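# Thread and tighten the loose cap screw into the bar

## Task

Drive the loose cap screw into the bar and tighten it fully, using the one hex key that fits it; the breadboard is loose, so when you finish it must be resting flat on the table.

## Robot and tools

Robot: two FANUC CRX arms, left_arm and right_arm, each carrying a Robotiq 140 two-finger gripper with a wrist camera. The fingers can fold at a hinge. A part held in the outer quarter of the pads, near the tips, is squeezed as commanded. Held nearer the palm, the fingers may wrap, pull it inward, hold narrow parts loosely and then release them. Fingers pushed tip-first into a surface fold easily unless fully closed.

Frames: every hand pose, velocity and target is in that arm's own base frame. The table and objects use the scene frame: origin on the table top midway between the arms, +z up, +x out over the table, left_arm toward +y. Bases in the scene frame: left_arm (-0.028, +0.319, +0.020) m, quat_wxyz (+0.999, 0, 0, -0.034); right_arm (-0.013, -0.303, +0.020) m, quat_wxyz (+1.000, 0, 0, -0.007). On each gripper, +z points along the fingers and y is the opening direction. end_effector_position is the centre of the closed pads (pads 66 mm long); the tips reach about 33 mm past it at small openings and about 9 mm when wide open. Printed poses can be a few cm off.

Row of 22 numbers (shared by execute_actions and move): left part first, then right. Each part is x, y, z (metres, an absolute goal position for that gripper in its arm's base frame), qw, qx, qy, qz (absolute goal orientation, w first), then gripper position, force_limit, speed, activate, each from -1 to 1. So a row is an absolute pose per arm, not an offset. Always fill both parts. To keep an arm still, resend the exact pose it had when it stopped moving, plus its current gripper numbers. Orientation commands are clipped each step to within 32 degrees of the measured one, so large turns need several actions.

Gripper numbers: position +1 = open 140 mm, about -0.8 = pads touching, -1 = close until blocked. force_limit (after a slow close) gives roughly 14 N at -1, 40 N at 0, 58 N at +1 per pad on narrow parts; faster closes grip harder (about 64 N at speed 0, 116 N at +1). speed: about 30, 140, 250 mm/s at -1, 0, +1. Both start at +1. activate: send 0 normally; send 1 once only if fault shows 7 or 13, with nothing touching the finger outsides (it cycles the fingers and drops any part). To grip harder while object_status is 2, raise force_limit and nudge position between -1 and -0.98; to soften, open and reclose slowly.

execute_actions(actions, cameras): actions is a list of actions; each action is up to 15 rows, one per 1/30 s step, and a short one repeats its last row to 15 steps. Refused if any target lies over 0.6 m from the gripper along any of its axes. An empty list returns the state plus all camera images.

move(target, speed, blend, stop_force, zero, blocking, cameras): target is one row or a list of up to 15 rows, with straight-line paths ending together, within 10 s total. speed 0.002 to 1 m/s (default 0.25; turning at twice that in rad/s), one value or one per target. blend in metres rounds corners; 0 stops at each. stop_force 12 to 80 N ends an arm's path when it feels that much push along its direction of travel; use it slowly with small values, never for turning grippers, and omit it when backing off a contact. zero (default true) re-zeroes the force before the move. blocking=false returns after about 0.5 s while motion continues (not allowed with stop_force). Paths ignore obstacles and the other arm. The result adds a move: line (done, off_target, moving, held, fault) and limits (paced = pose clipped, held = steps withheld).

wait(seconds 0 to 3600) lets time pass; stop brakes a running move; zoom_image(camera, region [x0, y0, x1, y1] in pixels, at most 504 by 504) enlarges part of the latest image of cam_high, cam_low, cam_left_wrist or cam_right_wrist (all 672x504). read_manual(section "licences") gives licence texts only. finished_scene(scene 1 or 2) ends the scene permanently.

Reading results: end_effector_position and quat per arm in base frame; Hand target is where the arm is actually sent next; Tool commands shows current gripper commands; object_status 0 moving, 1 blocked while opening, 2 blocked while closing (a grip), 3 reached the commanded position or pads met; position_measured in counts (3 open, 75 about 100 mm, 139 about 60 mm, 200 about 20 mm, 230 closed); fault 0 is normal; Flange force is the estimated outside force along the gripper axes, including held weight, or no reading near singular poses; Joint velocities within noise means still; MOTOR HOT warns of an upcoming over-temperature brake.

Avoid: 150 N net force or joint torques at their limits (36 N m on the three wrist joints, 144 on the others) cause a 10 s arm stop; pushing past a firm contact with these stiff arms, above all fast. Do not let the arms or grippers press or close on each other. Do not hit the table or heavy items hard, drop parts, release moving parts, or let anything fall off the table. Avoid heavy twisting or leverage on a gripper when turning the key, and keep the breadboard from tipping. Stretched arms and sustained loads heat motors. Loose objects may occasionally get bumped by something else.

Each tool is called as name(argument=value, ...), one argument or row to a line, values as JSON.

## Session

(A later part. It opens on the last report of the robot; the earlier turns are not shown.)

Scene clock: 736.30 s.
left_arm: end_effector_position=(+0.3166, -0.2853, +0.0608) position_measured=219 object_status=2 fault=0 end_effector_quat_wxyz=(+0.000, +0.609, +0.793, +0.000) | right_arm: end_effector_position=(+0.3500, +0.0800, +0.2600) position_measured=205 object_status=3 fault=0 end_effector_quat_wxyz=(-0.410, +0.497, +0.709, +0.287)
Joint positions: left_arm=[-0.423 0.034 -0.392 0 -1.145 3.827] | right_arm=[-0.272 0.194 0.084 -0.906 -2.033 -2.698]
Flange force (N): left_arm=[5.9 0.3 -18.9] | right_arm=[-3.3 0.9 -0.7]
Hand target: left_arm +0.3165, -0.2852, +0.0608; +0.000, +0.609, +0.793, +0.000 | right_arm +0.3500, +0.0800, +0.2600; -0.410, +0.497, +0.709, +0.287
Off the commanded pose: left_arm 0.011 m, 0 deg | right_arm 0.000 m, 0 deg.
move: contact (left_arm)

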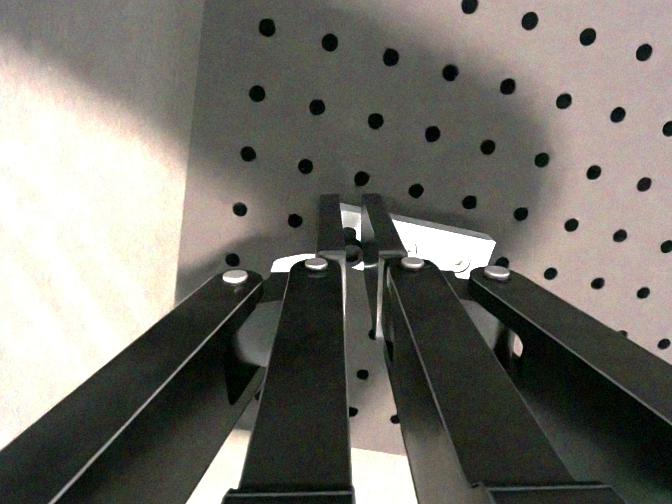

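move(
  target=[
    [0.3164,-0.2851,0.0640,0,0.6088,0.7934,0,-0.98,0.5,-1,0,0.35,0.08,0.26,0.4096,-0.4967,-0.7094,-0.2868,-0.6,0.3,-1,0],
    [0.3233,-0.2854,0.0640,0,0.8660,0.5,0,-0.98,0.5,-1,0,0.35,0.08,0.26,0.4096,-0.4967,-0.7094,-0.2868,-0.6,0.3,-1,0],
    [0.3280,-0.2902,0.0640,0,0.9914,0.1305,0,-0.98,0.5,-1,0,0.35,0.08,0.26,0.4096,-0.4967,-0.7094,-0.2868,-0.6,0.3,-1,0],
    [0.3279,-0.2970,0.0640,0,0.9659,-0.2588,0,-0.98,0.5,-1,0,0.35,0.08,0.26,0.4096,-0.4967,-0.7094,-0.2868,-0.6,0.3,-1,0],
    [0.3231,-0.3017,0.0640,0,0.7934,-0.6088,0,-0.98,0.5,-1,0,0.35,0.08,0.26,0.4096,-0.4967,-0.7094,-0.2868,-0.6,0.3,-1,0],
  ],
  speed=0.6,
  blend=[0, 0.02, 0.02, 0.02, 0],
)

move(
  target=[0.3231,-0.3017,0.0618,0,0.7934,-0.6088,0,-0.98,0.5,-1,0,0.35,0.08,0.26,0.4096,-0.4967,-0.7094,-0.2868,-0.6,0.3,-1,0],
  speed=0.02,
  cameras=["cam_left_wrist"],
)

zoom_image(
  camera="cam_left_wrist",
  region=[320, 200, 380, 270],
)

Scene clock: 759.10 s.
left_arm: end_effector_position=(+0.3231, -0.3017, +0.0640) position_measured=219 object_status=2 fault=0 end_effector_quat_wxyz=(+0.000, +0.793, -0.609, +0.000) | right_arm: end_effector_position=(+0.3500, +0.0800, +0.2600) position_measured=205 object_status=3 fault=0 end_effector_quat_wxyz=(-0.410, +0.497, +0.709, +0.287)
Joint positions: left_arm=[-0.453 0.071 -0.344 0 -1.156 0.714] | right_arm=[-0.272 0.194 0.084 -0.906 -2.033 -2.698]
Flange force (N): left_arm=[-8.2 1.1 0.3] | right_arm=[-3.8 1.7 -1.3]
Hand target: left_arm +0.3231, -0.3017, +0.0640; +0.000, +0.793, -0.609, +0.000 | right_arm +0.3500, +0.0800, +0.2600; -0.410, +0.497, +0.709, +0.287
Off the commanded pose: left_arm 0.000 m, 0 deg | right_arm 0.000 m, 0 deg.
move: done

Scene clock: 759.60 s.
left_arm: end_effector_position=(+0.3231, -0.3017, +0.0618) position_measured=219 object_status=2 fault=0 end_effector_quat_wxyz=(+0.000, +0.793, -0.609, +0.000) | right_arm: end_effector_position=(+0.3500, +0.0800, +0.2600) position_measured=205 object_status=3 fault=0 end_effector_quat_wxyz=(-0.410, +0.497, +0.709, +0.287)
Joint positions: left_arm=[-0.453 0.073 -0.347 0 -1.15 0.714] | right_arm=[-0.272 0.194 0.084 -0.906 -2.033 -2.698]
Flange force (N): left_arm=[-7.9 0.4 0.5] | right_arm=[-3.7 1.4 -1.1]
Hand target: left_arm +0.3231, -0.3017, +0.0618; +0.000, +0.793, -0.609, +0.000 | right_arm +0.3500, +0.0800, +0.2600; -0.410, +0.497, +0.709, +0.287
Off the commanded pose: left_arm 0.000 m, 0 deg | right_arm 0.000 m, 0 deg.
move: done

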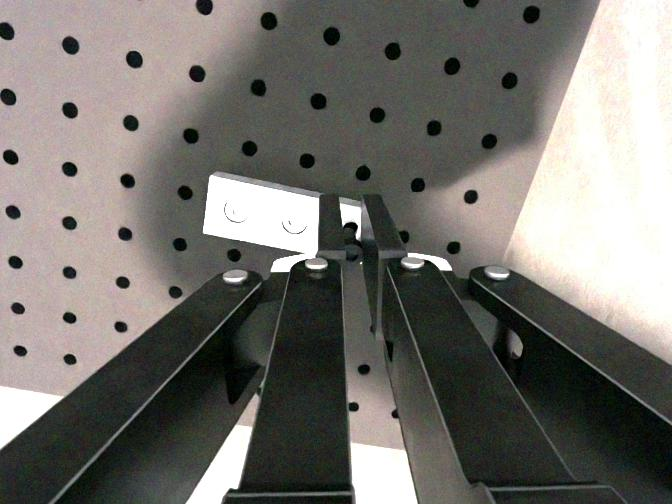

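Scaled by 7.200.

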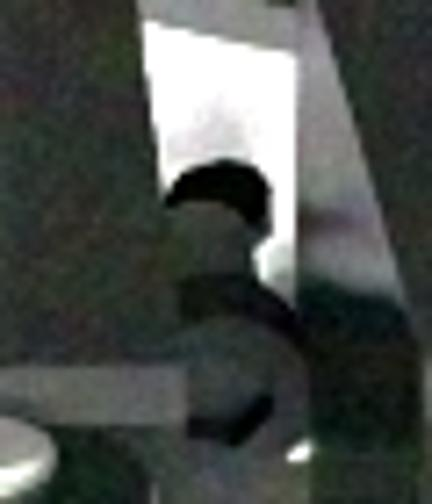

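move(
  target=[
    [0.3286,-0.2981,0.0630,0,0.9659,-0.2588,0,-0.98,0.5,-1,0,0.35,0.08,0.26,0.4096,-0.4967,-0.7094,-0.2868,-0.6,0.3,-1,0],
    [0.3287,-0.2909,0.0630,0,0.9914,0.1305,0,-0.98,0.5,-1,0,0.35,0.08,0.26,0.4096,-0.4967,-0.7094,-0.2868,-0.6,0.3,-1,0],
    [0.3238,-0.2857,0.0630,0,0.8660,0.5,0,-0.98,0.5,-1,0,0.35,0.08,0.26,0.4096,-0.4967,-0.7094,-0.2868,-0.6,0.3,-1,0],
    [0.3166,-0.2856,0.0625,0,0.6088,0.7934,0,-0.98,0.5,-1,0,0.35,0.08,0.26,0.4096,-0.4967,-0.7094,-0.2868,-0.6,0.3,-1,0],
  ],
  speed=0.6,
  blend=0.02,
)

move(
  target=[0.3166,-0.2856,0.0500,0,0.6088,0.7934,0,-0.98,0.5,-1,0,0.35,0.08,0.26,0.4096,-0.4967,-0.7094,-0.2868,-0.6,0.3,-1,0],
  speed=0.004,
  stop_force=12,
)

move(
  target=[
    [0.3238,-0.2857,0.0605,0,0.8660,0.5,0,-0.98,0.5,-1,0,0.35,0.08,0.26,0.4096,-0.4967,-0.7094,-0.2868,-0.6,0.3,-1,0],
    [0.3287,-0.2909,0.0604,0,0.9914,0.1305,0,-0.98,0.5,-1,0,0.35,0.08,0.26,0.4096,-0.4967,-0.7094,-0.2868,-0.6,0.3,-1,0],
    [0.3286,-0.2981,0.0603,0,0.9659,-0.2588,0,-0.98,0.5,-1,0,0.35,0.08,0.26,0.4096,-0.4967,-0.7094,-0.2868,-0.6,0.3,-1,0],
    [0.3234,-0.3030,0.0601,0,0.7934,-0.6088,0,-0.98,0.5,-1,0,0.35,0.08,0.26,0.4096,-0.4967,-0.7094,-0.2868,-0.6,0.3,-1,0],
  ],
  speed=0.42,
  blend=0.02,
  cameras=["cam_left_wrist"],
)

zoom_image(
  camera="cam_left_wrist",
  region=[320, 200, 380, 270],
)

Scene clock: 789.43 s.
left_arm: end_effector_position=(+0.3166, -0.2856, +0.0625) position_measured=219 object_status=2 fault=0 end_effector_quat_wxyz=(+0.000, +0.609, +0.793, +0.000) | right_arm: end_effector_position=(+0.3500, +0.0800, +0.2600) position_measured=205 object_status=3 fault=0 end_effector_quat_wxyz=(-0.410, +0.497, +0.709, +0.287)
Joint positions: left_arm=[-0.424 0.033 -0.388 0 -1.15 3.828] | right_arm=[-0.272 0.194 0.084 -0.906 -2.033 -2.698]
Flange force (N): left_arm=[8.2 -0.9 0.2] | right_arm=[-3.6 1.5 -1.4]
Hand target: left_arm +0.3166, -0.2856, +0.0625; +0.000, +0.609, +0.793, +0.000 | right_arm +0.3500, +0.0800, +0.2600; -0.410, +0.497, +0.709, +0.287
Off the commanded pose: left_arm 0.000 m, 0 deg | right_arm 0.000 m, 0 deg.
move: done

Scene clock: 790.43 s.
left_arm: end_effector_position=(+0.3167, -0.2856, +0.0609) position_measured=219 object_status=2 fault=0 end_effector_quat_wxyz=(+0.000, +0.609, +0.793, +0.000) | right_arm: end_effector_position=(+0.3500, +0.0800, +0.2600) position_measured=205 object_status=3 fault=0 end_effector_quat_wxyz=(-0.410, +0.497, +0.709, +0.287)
Joint positions: left_arm=[-0.424 0.035 -0.39 0 -1.145 3.828] | right_arm=[-0.272 0.194 0.084 -0.906 -2.033 -2.698]
Flange force (N): left_arm=[5.6 -0.4 -14.9] | right_arm=[-3.4 1.3 -1.0]
Hand target: left_arm +0.3167, -0.2856, +0.0609; +0.000, +0.609, +0.793, +0.000 | right_arm +0.3500, +0.0800, +0.2600; -0.410, +0.497, +0.709, +0.287
Off the commanded pose: left_arm 0.011 m, 0 deg | right_arm 0.000 m, 0 deg.
move: contact (left_arm)

Scene clock: 794.70 s.
left_arm: end_effector_position=(+0.3234, -0.3030, +0.0601) position_measured=219 object_status=2 fault=0 end_effector_quat_wxyz=(+0.000, +0.793, -0.609, +0.000) | right_arm: end_effector_position=(+0.3500, +0.0800, +0.2600) position_measured=205 object_status=3 fault=0 end_effector_quat_wxyz=(-0.410, +0.497, +0.709, +0.287)
Joint positions: left_arm=[-0.455 0.078 -0.347 0 -1.146 0.717] | right_arm=[-0.272 0.194 0.084 -0.906 -2.033 -2.698]
Flange force (N): left_arm=[-7.6 0.8 0.5] | right_arm=[-3.8 1.3 -1.0]
Hand target: left_arm +0.3234, -0.3030, +0.0601; +0.000, +0.793, -0.609, +0.000 | right_arm +0.3500, +0.0800, +0.2600; -0.410, +0.497, +0.709, +0.287
Off the commanded pose: left_arm 0.000 m, 0 deg | right_arm 0.000 m, 0 deg.
move: done

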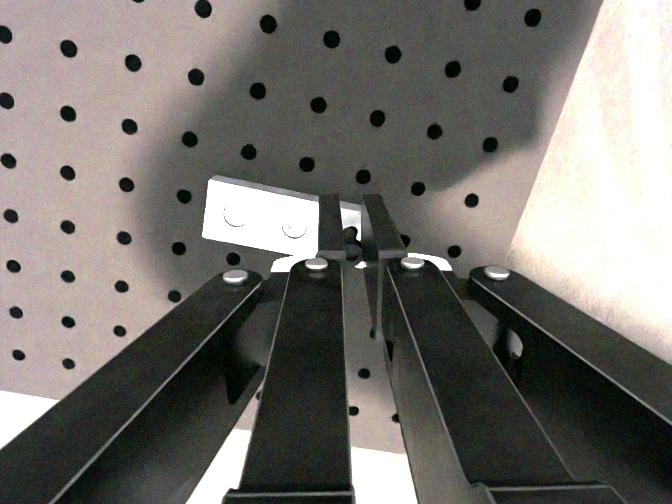

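Scaled by 7.200.

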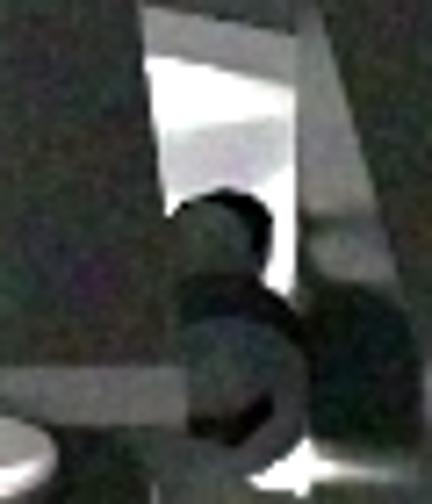

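move(
  target=[0.3229,-0.3031,0.0601,0,0.7934,-0.6088,0,-0.98,0.5,-1,0,0.35,0.08,0.26,0.4096,-0.4967,-0.7094,-0.2868,-0.6,0.3,-1,0],
  speed=0.01,
)

move(
  target=[0.3229,-0.3031,0.0500,0,0.7934,-0.6088,0,-0.98,0.5,-1,0,0.35,0.08,0.26,0.4096,-0.4967,-0.7094,-0.2868,-0.6,0.3,-1,0],
  speed=0.004,
  stop_force=12,
  cameras=["cam_left_wrist"],
)

zoom_image(
  camera="cam_left_wrist",
  region=[320, 200, 380, 270],
)

Scene clock: 809.07 s.
left_arm: end_effector_position=(+0.3229, -0.3031, +0.0601) position_measured=219 object_status=2 fault=0 end_effector_quat_wxyz=(+0.000, +0.793, -0.609, +0.000) | right_arm: end_effector_position=(+0.3500, +0.0800, +0.2600) position_measured=205 object_status=3 fault=0 end_effector_quat_wxyz=(-0.410, +0.497, +0.709, +0.287)
Joint positions: left_arm=[-0.456 0.077 -0.348 0 -1.146 0.718] | right_arm=[-0.272 0.194 0.084 -0.906 -2.033 -2.698]
Flange force (N): left_arm=[-7.9 0.7 0.7] | right_arm=[-3.5 1.3 -1.0]
Hand target: left_arm +0.3229, -0.3031, +0.0601; +0.000, +0.793, -0.609, +0.000 | right_arm +0.3500, +0.0800, +0.2600; -0.410, +0.497, +0.709, +0.287
Off the commanded pose: left_arm 0.000 m, 0 deg | right_arm 0.000 m, 0 deg.
move: done

Scene clock: 811.27 s.
left_arm: end_effector_position=(+0.3229, -0.3031, +0.0537) position_measured=219 object_status=2 fault=0 end_effector_quat_wxyz=(+0.000, +0.793, -0.609, +0.000) | right_arm: end_effector_position=(+0.3500, +0.0800, +0.2600) position_measured=205 object_status=3 fault=0 end_effector_quat_wxyz=(-0.410, +0.497, +0.709, +0.287)
Joint positions: left_arm=[-0.456 0.084 -0.356 0 -1.13 0.718] | right_arm=[-0.272 0.194 0.084 -0.906 -2.033 -2.698]
Flange force (N): left_arm=[-8.3 3.2 -18.4] | right_arm=[-3.8 1.4 -1.2]
Hand target: left_arm +0.3229, -0.3031, +0.0537; +0.000, +0.793, -0.609, +0.000 | right_arm +0.3500, +0.0800, +0.2600; -0.410, +0.497, +0.709, +0.287
Off the commanded pose: left_arm 0.004 m, 0 deg | right_arm 0.000 m, 0 deg.
move: contact (left_arm)

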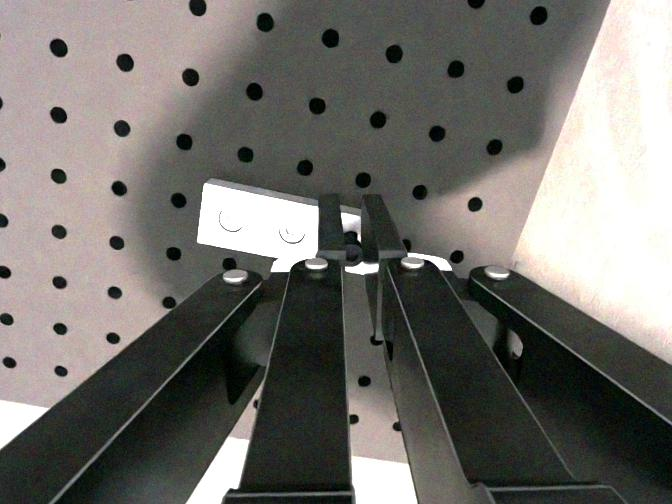

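Scaled by 7.200.

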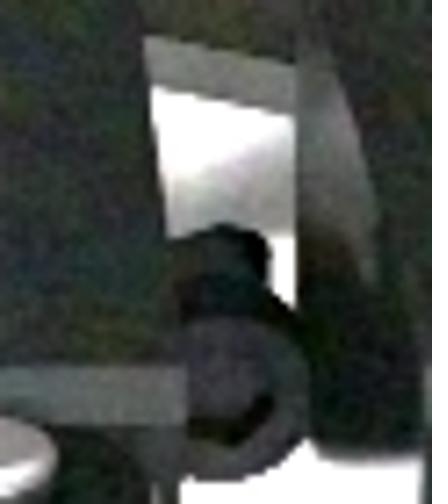

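move(
  target=[
    [0.3229,-0.3031,0.0545,0,0.7934,-0.6088,0,-0.98,0.5,-1,0,0.35,0.08,0.26,0.4096,-0.4967,-0.7094,-0.2868,-0.6,0.3,-1,0],
    [0.3229,-0.3031,0.0545,0,0.7934,-0.6088,0,-0.5,0.5,-1,0,0.35,0.08,0.26,0.4096,-0.4967,-0.7094,-0.2868,-0.6,0.3,-1,0],
    [0.3197,-0.2943,0.0545,0,0.7934,-0.6088,0,-0.5,0.5,-1,0,0.35,0.08,0.26,0.4096,-0.4967,-0.7094,-0.2868,-0.6,0.3,-1,0],
  ],
  speed=0.03,
  cameras=["cam_left_wrist"],
)

zoom_image(
  camera="cam_left_wrist",
  region=[310, 190, 390, 270],
)

Scene clock: 823.37 s.
left_arm: end_effector_position=(+0.3197, -0.2943, +0.0545) position_measured=192 object_status=3 fault=0 end_effector_quat_wxyz=(+0.000, +0.793, -0.609, +0.000) | right_arm: end_effector_position=(+0.3500, +0.0800, +0.2600) position_measured=205 object_status=3 fault=0 end_effector_quat_wxyz=(-0.410, +0.497, +0.709, +0.287)
Joint positions: left_arm=[-0.44 0.062 -0.378 0 -1.131 0.702] | right_arm=[-0.272 0.194 0.084 -0.906 -2.033 -2.698]
Flange force (N): left_arm=[-8.4 0.7 0.2] | right_arm=[-3.8 1.4 -1.3]
Hand target: left_arm +0.3197, -0.2943, +0.0545; +0.000, +0.793, -0.609, +0.000 | right_arm +0.3500, +0.0800, +0.2600; -0.410, +0.497, +0.709, +0.287
Off the commanded pose: left_arm 0.000 m, 0 deg | right_arm 0.000 m, 0 deg.
move: done

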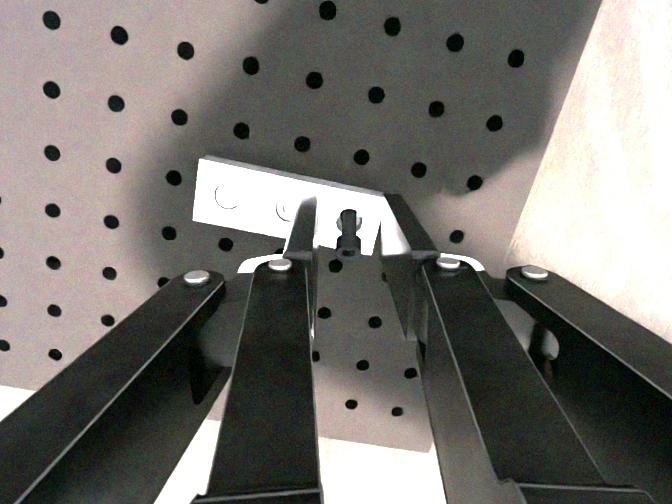

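Scaled by 6.300.

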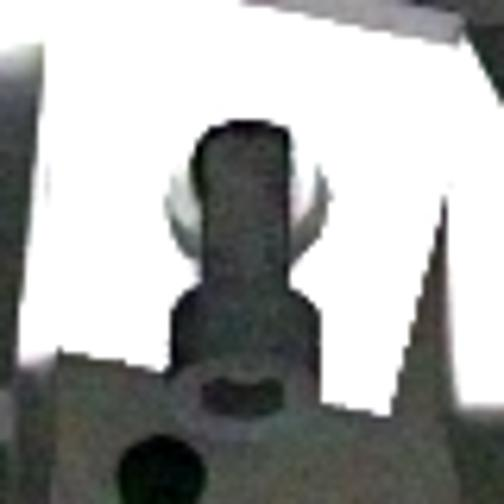

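move(
  target=[
    [0.3172,-0.2850,0.0495,0,0.7934,-0.6088,0,-0.5,0.5,-1,0,0.35,0.08,0.26,0.4096,-0.4967,-0.7094,-0.2868,-0.6,0.3,-1,0],
    [0.3172,-0.2850,0.0495,0,0.7934,-0.6088,0,-0.98,0.2,-1,0,0.35,0.08,0.26,0.4096,-0.4967,-0.7094,-0.2868,-0.6,0.3,-1,0],
  ],
  speed=0.03,
  cameras=["cam_left_wrist"],
)

zoom_image(
  camera="cam_left_wrist",
  region=[310, 190, 390, 270],
)

Scene clock: 845.30 s.
left_arm: end_effector_position=(+0.3171, -0.2850, +0.0495) position_measured=204 object_status=2 fault=0 end_effector_quat_wxyz=(+0.000, +0.793, -0.609, +0.000) | right_arm: end_effector_position=(+0.3500, +0.0800, +0.2600) position_measured=205 object_status=3 fault=0 end_effector_quat_wxyz=(-0.410, +0.497, +0.709, +0.287)
Joint positions: left_arm=[-0.422 0.048 -0.406 0 -1.117 0.684] | right_arm=[-0.272 0.194 0.084 -0.906 -2.033 -2.698]
Flange force (N): left_arm=[9.1 37.6 -102.9] | right_arm=[-3.4 1.0 -1.1]
Hand target: left_arm +0.3172, -0.2850, +0.0495; +0.000, +0.793, -0.609, +0.000 | right_arm +0.3500, +0.0800, +0.2600; -0.410, +0.497, +0.709, +0.287
Off the commanded pose: left_arm 0.000 m, 0 deg | right_arm 0.000 m, 0 deg.
move: done

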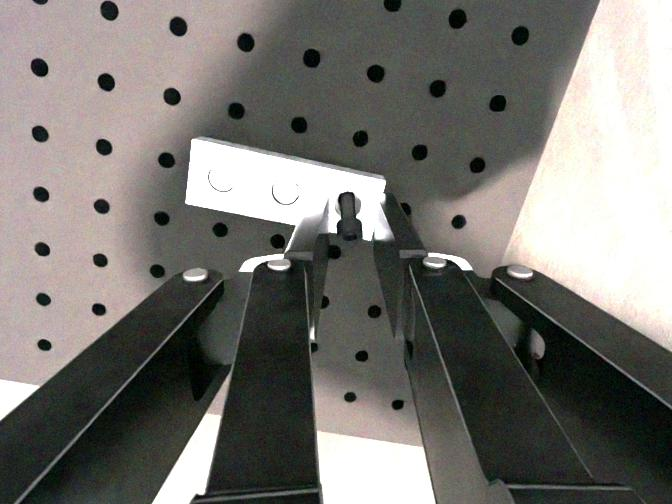

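Scaled by 6.300.

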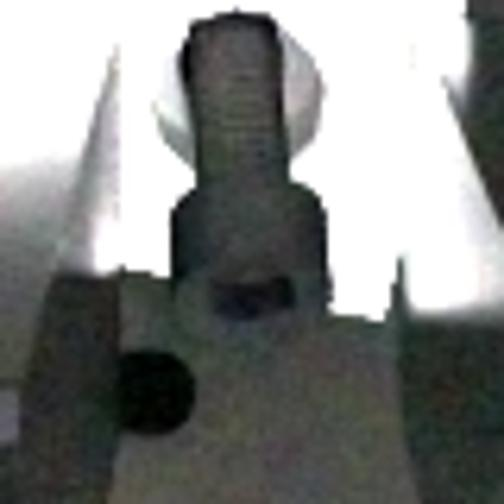

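move(
  target=[
    [0.3172,-0.2850,0.0560,0,0.7934,-0.6088,0,-0.98,0.2,-1,0,0.35,0.08,0.26,0.4096,-0.4967,-0.7094,-0.2868,-0.6,0.3,-1,0],
  ],
  speed=0.03,
  cameras=["cam_left_wrist"],
)

zoom_image(
  camera="cam_left_wrist",
  region=[310, 190, 390, 270],
)

Scene clock: 854.87 s.
left_arm: end_effector_position=(+0.3172, -0.2850, +0.0560) position_measured=219 object_status=0 fault=0 end_effector_quat_wxyz=(+0.000, +0.793, -0.609, +0.000) | right_arm: end_effector_position=(+0.3500, +0.0800, +0.2600) position_measured=205 object_status=3 fault=0 end_effector_quat_wxyz=(-0.410, +0.497, +0.709, +0.287)
Joint positions: left_arm=[-0.422 0.041 -0.397 0 -1.133 0.684] | right_arm=[-0.272 0.194 0.084 -0.906 -2.033 -2.698]
Flange force (N): left_arm=[-8.4 0.6 0.3] | right_arm=[-3.7 1.2 -0.9]
Hand target: left_arm +0.3172, -0.2850, +0.0560; +0.000, +0.793, -0.609, +0.000 | right_arm +0.3500, +0.0800, +0.2600; -0.410, +0.497, +0.709, +0.287
Off the commanded pose: left_arm 0.000 m, 0 deg | right_arm 0.000 m, 0 deg.
move: done

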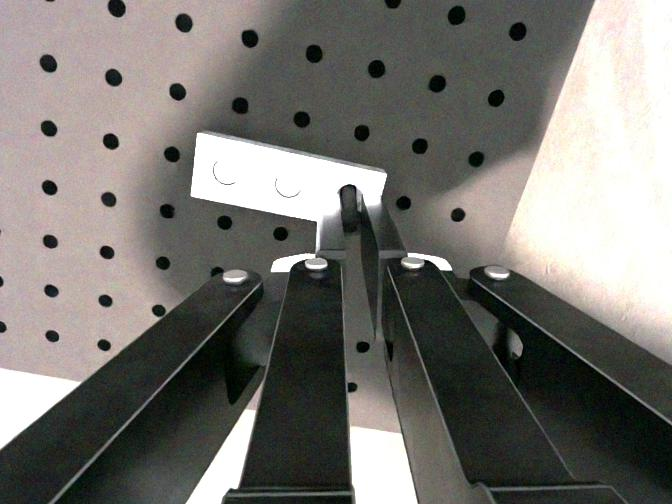

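Scaled by 6.300.

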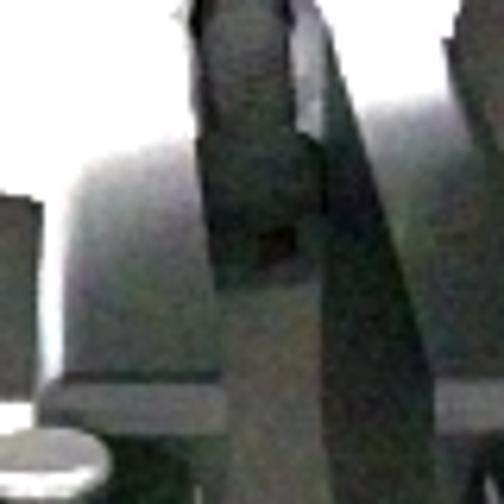

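move(
  target=[
    [0.3183,-0.2890,0.0572,0,0.7934,-0.6088,0,-0.98,0.2,-1,0,0.35,0.08,0.26,0.4096,-0.4967,-0.7094,-0.2868,-0.6,0.3,-1,0],
    [0.3191,-0.2920,0.0578,0,0.7934,-0.6088,0,-0.98,0.2,-1,0,0.35,0.08,0.26,0.4096,-0.4967,-0.7094,-0.2868,-0.6,0.3,-1,0],
  ],
  speed=0.01,
  blend=0.003,
  cameras=["cam_left_wrist"],
)

zoom_image(
  camera="cam_left_wrist",
  region=[310, 190, 390, 270],
)

Scene clock: 862.33 s.
left_arm: end_effector_position=(+0.3191, -0.2920, +0.0578) position_measured=219 object_status=2 fault=0 end_effector_quat_wxyz=(+0.000, +0.793, -0.609, +0.000) | right_arm: end_effector_position=(+0.3500, +0.0800, +0.2600) position_measured=205 object_status=3 fault=0 end_effector_quat_wxyz=(-0.410, +0.497, +0.709, +0.287)
Joint positions: left_arm=[-0.436 0.054 -0.378 0 -1.139 0.698] | right_arm=[-0.272 0.194 0.084 -0.906 -2.033 -2.698]
Flange force (N): left_arm=[-14.1 1.7 -18.2] | right_arm=[-3.3 1.3 -0.9]
Hand target: left_arm +0.3191, -0.2920, +0.0578; +0.000, +0.793, -0.609, +0.000 | right_arm +0.3500, +0.0800, +0.2600; -0.410, +0.497, +0.709, +0.287
Off the commanded pose: left_arm 0.000 m, 0 deg | right_arm 0.000 m, 0 deg.
move: done; blend cut to 0.0016 m at target 1

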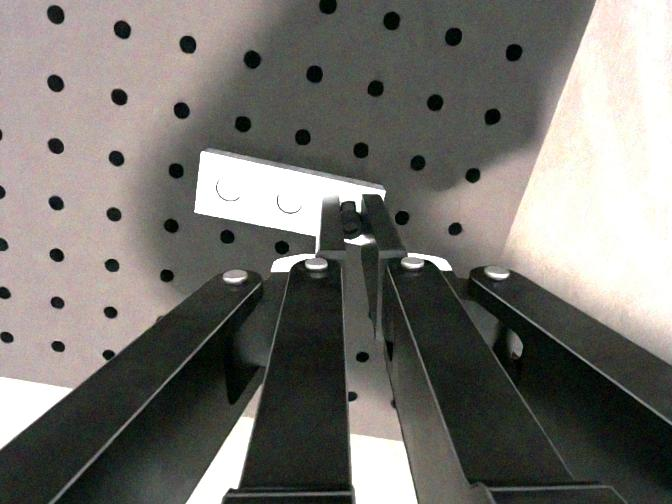

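Scaled by 6.300.

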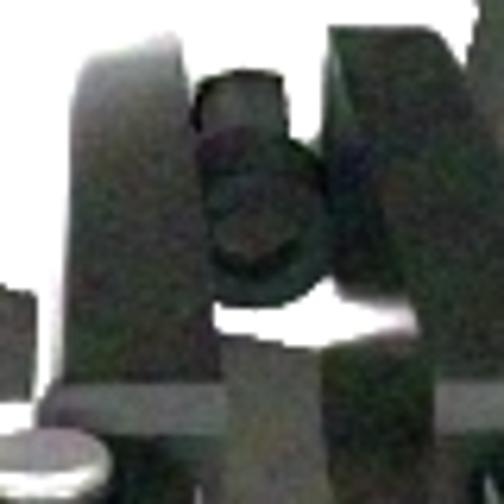

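move(
  target=[
    [0.3200,-0.2920,0.0578,0,0.7934,-0.6088,0,-0.98,0.2,-1,0,0.35,0.08,0.26,0.4096,-0.4967,-0.7094,-0.2868,-0.6,0.3,-1,0],
    [0.3216,-0.2929,0.0577,0,0.5,-0.8660,0,-0.98,0.2,-1,0,0.35,0.08,0.26,0.4096,-0.4967,-0.7094,-0.2868,-0.6,0.3,-1,0],
    [0.3219,-0.2947,0.0576,0,0.1305,-0.9914,0,-0.98,0.2,-1,0,0.35,0.08,0.26,0.4096,-0.4967,-0.7094,-0.2868,-0.6,0.3,-1,0],
    [0.3211,-0.2962,0.0574,0,-0.2588,-0.9659,0,-0.98,0.2,-1,0,0.35,0.08,0.26,0.4096,-0.4967,-0.7094,-0.2868,-0.6,0.3,-1,0],
    [0.3194,-0.2966,0.0573,0,-0.6088,-0.7934,0,-0.98,0.2,-1,0,0.35,0.08,0.26,0.4096,-0.4967,-0.7094,-0.2868,-0.6,0.3,-1,0],
    [0.3178,-0.2957,0.0572,0,-0.8660,-0.5,0,-0.98,0.2,-1,0,0.35,0.08,0.26,0.4096,-0.4967,-0.7094,-0.2868,-0.6,0.3,-1,0],
  ],
  speed=0.42,
  blend=0.01,
  cameras=["cam_left_wrist"],
)

zoom_image(
  camera="cam_left_wrist",
  region=[310, 190, 390, 270],
)

Scene clock: 885.47 s.
left_arm: end_effector_position=(+0.3178, -0.2957, +0.0572) position_measured=219 object_status=2 fault=0 end_effector_quat_wxyz=(+0.000, +0.866, +0.500, +0.000) | right_arm: end_effector_position=(+0.3500, +0.0800, +0.2600) position_measured=205 object_status=3 fault=0 end_effector_quat_wxyz=(-0.410, +0.497, +0.709, +0.287)
Joint positions: left_arm=[-0.445 0.058 -0.375 0 -1.137 -3.22] | right_arm=[-0.272 0.194 0.084 -0.906 -2.033 -2.698]
Flange force (N): left_arm=[6.7 -6.8 -23.1] | right_arm=[-3.7 1.3 -0.9]
Hand target: left_arm +0.3178, -0.2957, +0.0572; +0.000, +0.866, +0.500, +0.000 | right_arm +0.3500, +0.0800, +0.2600; -0.410, +0.497, +0.709, +0.287
Off the commanded pose: left_arm 0.000 m, 0 deg | right_arm 0.000 m, 0 deg.
move: done; blend cut to 0.0005 m at target 1

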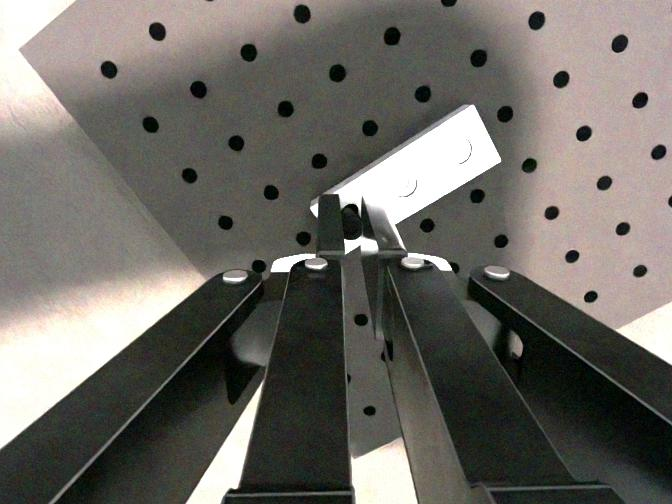

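Scaled by 6.300.

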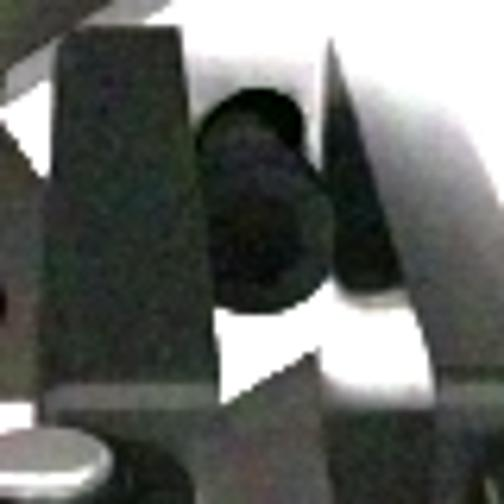

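move(
  target=[
    [0.3178,-0.2957,0.0572,0,-0.8660,-0.5,0,-0.55,0.2,-1,0,0.35,0.08,0.26,0.4096,-0.4967,-0.7094,-0.2868,-0.6,0.3,-1,0],
  ],
  speed=0.42,
  cameras=["cam_left_wrist"],
)

zoom_image(
  camera="cam_left_wrist",
  region=[310, 190, 390, 270],
)

Scene clock: 892.13 s.
left_arm: end_effector_position=(+0.3178, -0.2957, +0.0572) position_measured=199 object_status=0 fault=0 end_effector_quat_wxyz=(+0.000, +0.866, +0.500, +0.000) | right_arm: end_effector_position=(+0.3500, +0.0800, +0.2600) position_measured=205 object_status=3 fault=0 end_effector_quat_wxyz=(-0.410, +0.497, +0.709, +0.287)
Joint positions: left_arm=[-0.445 0.058 -0.375 0 -1.137 -3.22] | right_arm=[-0.272 0.194 0.084 -0.906 -2.033 -2.698]
Flange force (N): left_arm=[5.3 -6.4 0.0] | right_arm=[-3.7 1.5 -1.4]
Hand target: left_arm +0.3178, -0.2957, +0.0572; +0.000, +0.866, +0.500, +0.000 | right_arm +0.3500, +0.0800, +0.2600; -0.410, +0.497, +0.709, +0.287
Off the commanded pose: left_arm 0.000 m, 0 deg | right_arm 0.000 m, 0 deg.
move: done

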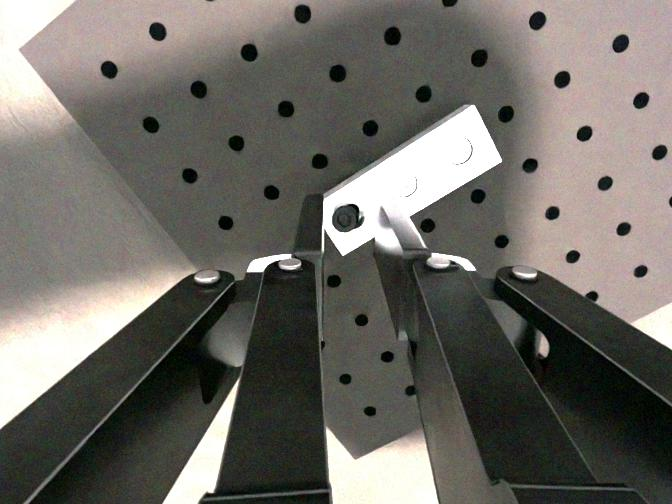

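Scaled by 6.300.

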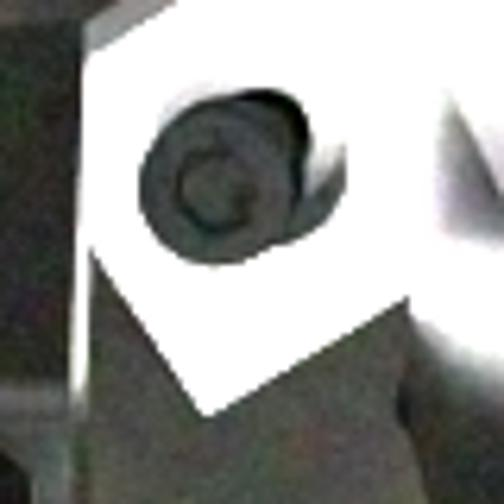

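move(
  target=[
    [0.3189,-0.2938,0.0572,0,-0.8660,-0.5,0,-0.55,0.2,-1,0,0.35,0.08,0.26,0.4096,-0.4967,-0.7094,-0.2868,-0.6,0.3,-1,0],
    [0.3189,-0.2938,0.0572,0,-0.8660,-0.5,0,-0.98,0.2,-1,0,0.35,0.08,0.26,0.4096,-0.4967,-0.7094,-0.2868,-0.6,0.3,-1,0],
    [0.3189,-0.2938,0.0572,0,-0.8660,-0.5,0,-0.55,0.2,-1,0,0.35,0.08,0.26,0.4096,-0.4967,-0.7094,-0.2868,-0.6,0.3,-1,0],
  ],
  speed=0.01,
)

move(
  target=[
    [0.3188,-0.2945,0.0572,0,-0.2588,-0.9659,0,-0.55,0.2,-1,0,0.35,0.08,0.26,0.4096,-0.4967,-0.7094,-0.2868,-0.6,0.3,-1,0],
    [0.3197,-0.2952,0.0572,0,0.5,-0.8660,0,-0.55,0.2,-1,0,0.35,0.08,0.26,0.4096,-0.4967,-0.7094,-0.2868,-0.6,0.3,-1,0],
    [0.3202,-0.2935,0.0572,0,0.9659,-0.2588,0,-0.55,0.2,-1,0,0.35,0.08,0.26,0.4096,-0.4967,-0.7094,-0.2868,-0.6,0.3,-1,0],
  ],
  speed=0.6,
  blend=[0.02,0.02,0],
)

move(
  target=[
    [0.3202,-0.2935,0.0572,0,0.9659,-0.2588,0,-0.98,0.2,-1,0,0.35,0.08,0.26,0.4096,-0.4967,-0.7094,-0.2868,-0.6,0.3,-1,0],
    [0.3202,-0.2935,0.0572,0,0.9659,-0.2588,0,-0.55,0.2,-1,0,0.35,0.08,0.26,0.4096,-0.4967,-0.7094,-0.2868,-0.6,0.3,-1,0],
  ],
  cameras=["cam_left_wrist"],
)

zoom_image(
  camera="cam_left_wrist",
  region=[310, 190, 390, 270],
)

Scene clock: 913.43 s.
left_arm: end_effector_position=(+0.3189, -0.2938, +0.0572) position_measured=199 object_status=0 fault=0 end_effector_quat_wxyz=(+0.000, +0.866, +0.500, +0.000) | right_arm: end_effector_position=(+0.3500, +0.0800, +0.2600) position_measured=205 object_status=3 fault=0 end_effector_quat_wxyz=(-0.410, +0.497, +0.709, +0.287)
Joint positions: left_arm=[-0.44 0.057 -0.376 0 -1.137 -3.225] | right_arm=[-0.272 0.194 0.084 -0.906 -2.033 -2.698]
Flange force (N): left_arm=[5.2 -6.3 0.2] | right_arm=[-3.6 1.5 -0.9]
Hand target: left_arm +0.3189, -0.2938, +0.0572; +0.000, +0.866, +0.500, +0.000 | right_arm +0.3500, +0.0800, +0.2600; -0.410, +0.497, +0.709, +0.287
Off the commanded pose: left_arm 0.000 m, 0 deg | right_arm 0.000 m, 0 deg.
move: done

Scene clock: 917.97 s.
left_arm: end_effector_position=(+0.3202, -0.2935, +0.0572) position_measured=199 object_status=3 fault=0 end_effector_quat_wxyz=(+0.000, +0.966, -0.259, +0.000) | right_arm: end_effector_position=(+0.3500, +0.0800, +0.2600) position_measured=205 object_status=3 fault=0 end_effector_quat_wxyz=(-0.410, +0.497, +0.709, +0.287)
Joint positions: left_arm=[-0.438 0.059 -0.374 0 -1.137 1.485] | right_arm=[-0.272 0.194 0.084 -0.906 -2.033 -2.698]
Flange force (N): left_arm=[-5.8 -4.9 0.6] | right_arm=[-3.4 1.3 -1.2]
Hand target: left_arm +0.3202, -0.2935, +0.0572; +0.000, +0.966, -0.259, +0.000 | right_arm +0.3500, +0.0800, +0.2600; -0.410, +0.497, +0.709, +0.287
Off the commanded pose: left_arm 0.000 m, 0 deg | right_arm 0.000 m, 0 deg.
move: done

Scene clock: 919.63 s.
left_arm: end_effector_position=(+0.3202, -0.2935, +0.0572) position_measured=199 object_status=0 fault=0 end_effector_quat_wxyz=(+0.000, +0.966, -0.259, +0.000) | right_arm: end_effector_position=(+0.3500, +0.0800, +0.2600) position_measured=205 object_status=3 fault=0 end_effector_quat_wxyz=(-0.410, +0.497, +0.709, +0.287)
Joint positions: left_arm=[-0.438 0.059 -0.374 0 -1.137 1.485] | right_arm=[-0.272 0.194 0.084 -0.906 -2.033 -2.698]
Flange force (N): left_arm=[-6.5 -5.3 0.2] | right_arm=[-3.3 0.8 -1.2]
Hand target: left_arm +0.3202, -0.2935, +0.0572; +0.000, +0.966, -0.259, +0.000 | right_arm +0.3500, +0.0800, +0.2600; -0.410, +0.497, +0.709, +0.287
Off the commanded pose: left_arm 0.000 m, 0 deg | right_arm 0.000 m, 0 deg.
move: done

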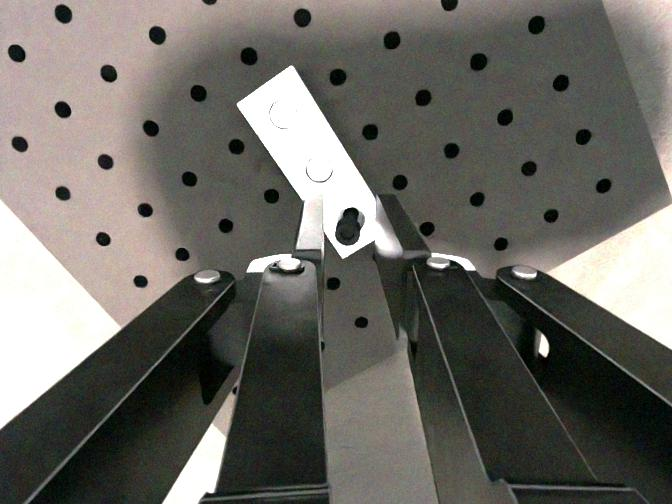

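Scaled by 6.300.

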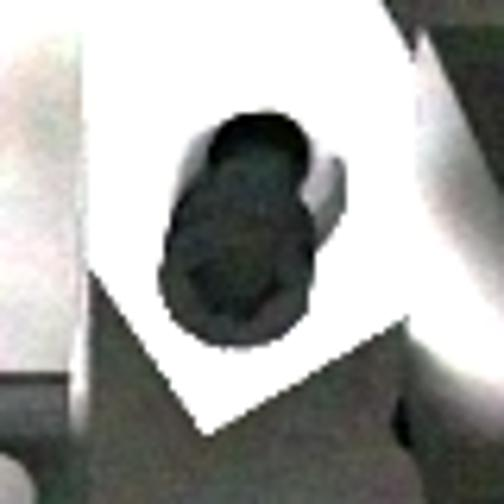

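move(
  target=[
    [0.3195,-0.2934,0.0572,0,0.9914,0.1305,0,-0.55,0.2,-1,0,0.35,0.08,0.26,0.4096,-0.4967,-0.7094,-0.2868,-0.6,0.3,-1,0],
    [0.3189,-0.2938,0.0572,0,0.866,0.5,0,-0.55,0.2,-1,0,0.35,0.08,0.26,0.4096,-0.4967,-0.7094,-0.2868,-0.6,0.3,-1,0],
    [0.3189,-0.2938,0.0572,0,0.866,0.5,0,-0.98,0.2,-1,0,0.35,0.08,0.26,0.4096,-0.4967,-0.7094,-0.2868,-0.6,0.3,-1,0],
  ],
  cameras=["cam_left_wrist"],
)

zoom_image(
  camera="cam_left_wrist",
  region=[290, 180, 390, 280],
)

Scene clock: 954.53 s.
left_arm: end_effector_position=(+0.3189, -0.2938, +0.0572) position_measured=219 object_status=0 fault=0 end_effector_quat_wxyz=(+0.000, +0.866, +0.500, +0.000) | right_arm: end_effector_position=(+0.3500, +0.0800, +0.2600) position_measured=205 object_status=3 fault=0 end_effector_quat_wxyz=(-0.410, +0.497, +0.709, +0.287)
Joint positions: left_arm=[-0.44 0.057 -0.376 0 -1.137 3.058] | right_arm=[-0.272 0.194 0.084 -0.906 -2.033 -2.698]
Flange force (N): left_arm=[5.7 -6.5 -4.9] | right_arm=[-3.4 1.0 -1.2]
Hand target: left_arm +0.3189, -0.2938, +0.0572; +0.000, +0.866, +0.500, +0.000 | right_arm +0.3500, +0.0800, +0.2600; -0.410, +0.497, +0.709, +0.287
Off the commanded pose: left_arm 0.000 m, 0 deg | right_arm 0.000 m, 0 deg.
move: done

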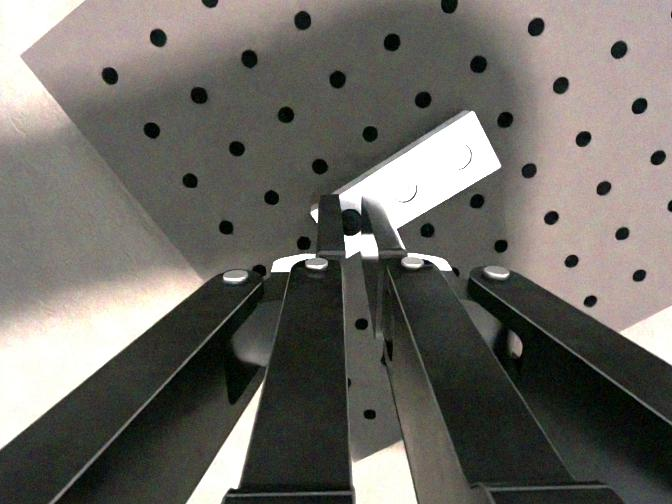

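Scaled by 5.040.

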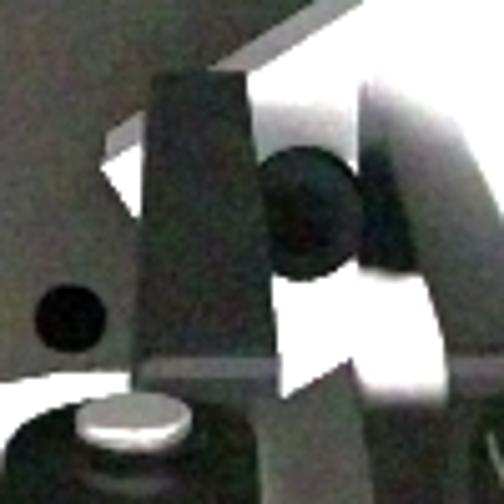

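move(
  target=[
    [0.3189,-0.2938,0.0565,0,0.866,0.5,0,-0.98,0.2,-1,0,0.35,0.08,0.26,0.4096,-0.4967,-0.7094,-0.2868,-0.6,0.3,-1,0],
    [0.3195,-0.2934,0.0563,0,0.9914,0.1305,0,-0.98,0.2,-1,0,0.35,0.08,0.26,0.4096,-0.4967,-0.7094,-0.2868,-0.6,0.3,-1,0],
    [0.3202,-0.2935,0.0562,0,0.9659,-0.2588,0,-0.98,0.2,-1,0,0.35,0.08,0.26,0.4096,-0.4967,-0.7094,-0.2868,-0.6,0.3,-1,0],
    [0.3205,-0.2941,0.0561,0,0.7934,-0.6088,0,-0.98,0.2,-1,0,0.35,0.08,0.26,0.4096,-0.4967,-0.7094,-0.2868,-0.6,0.3,-1,0],
    [0.3205,-0.2947,0.056,0,0.5,-0.866,0,-0.98,0.2,-1,0,0.35,0.08,0.26,0.4096,-0.4967,-0.7094,-0.2868,-0.6,0.3,-1,0],
    [0.3199,-0.2952,0.0559,0,0.1305,-0.9914,0,-0.98,0.2,-1,0,0.35,0.08,0.26,0.4096,-0.4967,-0.7094,-0.2868,-0.6,0.3,-1,0],
    [0.3193,-0.2951,0.0557,0,-0.2588,-0.9659,0,-0.98,0.2,-1,0,0.35,0.08,0.26,0.4096,-0.4967,-0.7094,-0.2868,-0.6,0.3,-1,0],
    [0.3188,-0.2945,0.0556,0,-0.6088,-0.7934,0,-0.98,0.2,-1,0,0.35,0.08,0.26,0.4096,-0.4967,-0.7094,-0.2868,-0.6,0.3,-1,0],
    [0.3189,-0.2938,0.0555,0,-0.866,-0.5,0,-0.98,0.2,-1,0,0.35,0.08,0.26,0.4096,-0.4967,-0.7094,-0.2868,-0.6,0.3,-1,0],
  ],
  speed=0.42,
  blend=0.012,
)

move(
  target=[0.3189,-0.2938,0.0555,0,-0.866,-0.5,0,-0.55,0.2,-1,0,0.35,0.08,0.26,0.4096,-0.4967,-0.7094,-0.2868,-0.6,0.3,-1,0],
  cameras=["cam_left_wrist"],
)

zoom_image(
  camera="cam_left_wrist",
  region=[290, 180, 390, 280],
)

Scene clock: 981.87 s.
left_arm: end_effector_position=(+0.3189, -0.2938, +0.0555) position_measured=219 object_status=2 fault=0 end_effector_quat_wxyz=(+0.000, +0.866, +0.500, +0.000) | right_arm: end_effector_position=(+0.3500, +0.0800, +0.2600) position_measured=205 object_status=3 fault=0 end_effector_quat_wxyz=(-0.410, +0.497, +0.709, +0.287)
Joint positions: left_arm=[-0.44 0.059 -0.379 0 -1.133 -3.225] | right_arm=[-0.272 0.194 0.084 -0.906 -2.033 -2.698]
Flange force (N): left_arm=[12.7 13.5 -0.2] | right_arm=[-3.3 1.2 -0.8]
Hand target: left_arm +0.3189, -0.2938, +0.0555; +0.000, +0.866, +0.500, +0.000 | right_arm +0.3500, +0.0800, +0.2600; -0.410, +0.497, +0.709, +0.287
Off the commanded pose: left_arm 0.000 m, 0 deg | right_arm 0.000 m, 0 deg.
move: done; blend cut to 0.0004 m at target 1

Scene clock: 982.60 s.
left_arm: end_effector_position=(+0.3189, -0.2938, +0.0555) position_measured=199 object_status=0 fault=0 end_effector_quat_wxyz=(+0.000, +0.866, +0.500, +0.000) | right_arm: end_effector_position=(+0.3500, +0.0800, +0.2600) position_measured=205 object_status=3 fault=0 end_effector_quat_wxyz=(-0.410, +0.497, +0.709, +0.287)
Joint positions: left_arm=[-0.44 0.059 -0.379 0 -1.133 -3.225] | right_arm=[-0.272 0.194 0.084 -0.906 -2.033 -2.698]
Flange force (N): left_arm=[5.2 -6.3 0.2] | right_arm=[-3.5 1.1 -1.1]
Hand target: left_arm +0.3189, -0.2938, +0.0555; +0.000, +0.866, +0.500, +0.000 | right_arm +0.3500, +0.0800, +0.2600; -0.410, +0.497, +0.709, +0.287
Off the commanded pose: left_arm 0.000 m, 0 deg | right_arm 0.000 m, 0 deg.
move: done

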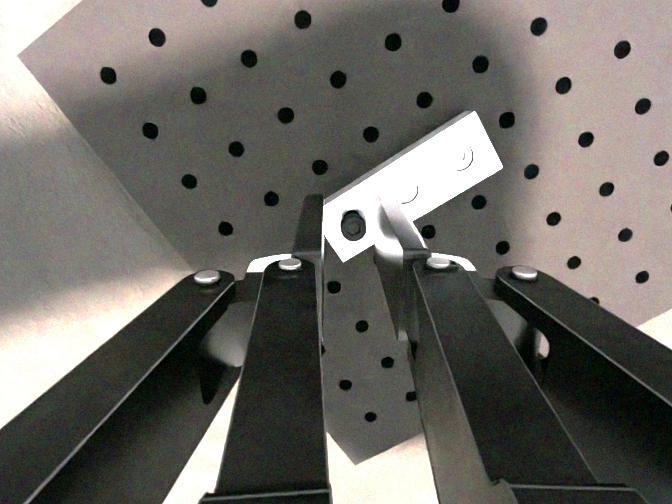

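Scaled by 5.040.

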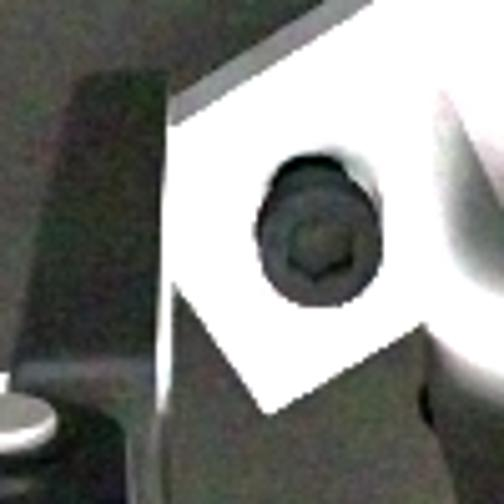

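move(
  target=[
    [0.3193,-0.2951,0.0555,0,-0.2588,-0.9659,0,-0.55,0.2,-1,0,0.35,0.08,0.26,0.4096,-0.4967,-0.7094,-0.2868,-0.6,0.3,-1,0],
    [0.3205,-0.2947,0.0555,0,0.5,-0.866,0,-0.55,0.2,-1,0,0.35,0.08,0.26,0.4096,-0.4967,-0.7094,-0.2868,-0.6,0.3,-1,0],
    [0.3202,-0.2935,0.0555,0,0.9659,-0.2588,0,-0.55,0.2,-1,0,0.35,0.08,0.26,0.4096,-0.4967,-0.7094,-0.2868,-0.6,0.3,-1,0],
    [0.3188,-0.2945,0.0532,0,0.6088,0.7934,0,-0.55,0.2,-1,0,0.35,0.08,0.26,0.4096,-0.4967,-0.7094,-0.2868,-0.6,0.3,-1,0],
  ],
  speed=0.6,
  blend=0.012,
  cameras=["cam_left_wrist"],
)

zoom_image(
  camera="cam_left_wrist",
  region=[290, 180, 390, 280],
)

move(
  target=[0.3188,-0.2945,0.0532,0,0.6088,0.7934,0,-0.98,0.2,-1,0,0.35,0.08,0.26,0.4096,-0.4967,-0.7094,-0.2868,-0.6,0.3,-1,0],
)

Scene clock: 1009.50 s.
left_arm: end_effector_position=(+0.3188, -0.2945, +0.0532) position_measured=199 object_status=3 fault=0 end_effector_quat_wxyz=(+0.000, +0.609, +0.793, +0.000) | right_arm: end_effector_position=(+0.3500, +0.0800, +0.2600) position_measured=205 object_status=3 fault=0 end_effector_quat_wxyz=(-0.410, +0.497, +0.709, +0.287)
Joint positions: left_arm=[-0.442 0.063 -0.381 0 -1.127 3.845] | right_arm=[-0.272 0.194 0.084 -0.906 -2.033 -2.698]
Flange force (N): left_arm=[8.5 -1.1 -0.1] | right_arm=[-3.5 1.3 -1.0]
Hand target: left_arm +0.3188, -0.2945, +0.0532; +0.000, +0.609, +0.793, +0.000 | right_arm +0.3500, +0.0800, +0.2600; -0.410, +0.497, +0.709, +0.287
Off the commanded pose: left_arm 0.000 m, 0 deg | right_arm 0.000 m, 0 deg.
move: done

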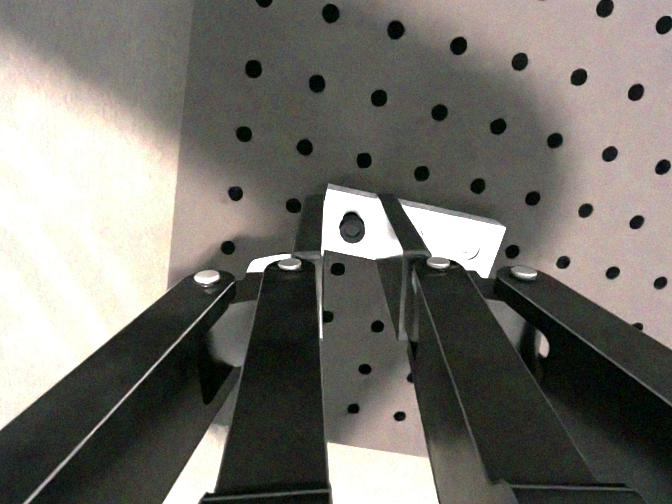

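Scaled by 5.040.

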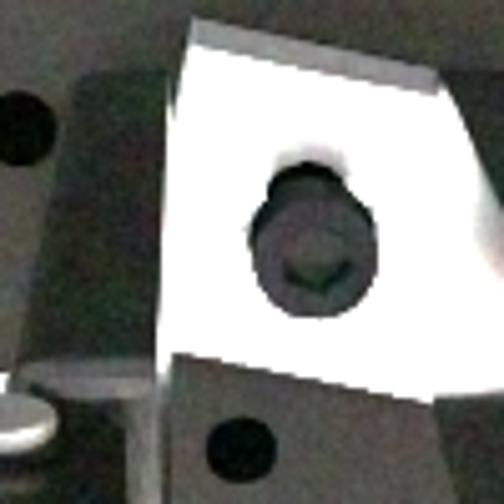

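Scene clock: 1010.47 s.
left_arm: end_effector_position=(+0.3188, -0.2945, +0.0532) position_measured=219 object_status=0 fault=0 end_effector_quat_wxyz=(+0.000, +0.609, +0.793, +0.000) | right_arm: end_effector_position=(+0.3500, +0.0800, +0.2600) position_measured=205 object_status=3 fault=0 end_effector_quat_wxyz=(-0.410, +0.497, +0.709, +0.287)
Joint positions: left_arm=[-0.442 0.063 -0.381 0 -1.127 3.845] | right_arm=[-0.272 0.194 0.084 -0.906 -2.033 -2.698]
Flange force (N): left_arm=[8.9 10.6 -5.6] | right_arm=[-3.7 1.5 -1.0]
Hand target: left_arm +0.3188, -0.2945, +0.0532; +0.000, +0.609, +0.793, +0.000 | right_arm +0.3500, +0.0800, +0.2600; -0.410, +0.497, +0.709, +0.287
Off the commanded pose: left_arm 0.000 m, 0 deg | right_arm 0.000 m, 0 deg.
move: done


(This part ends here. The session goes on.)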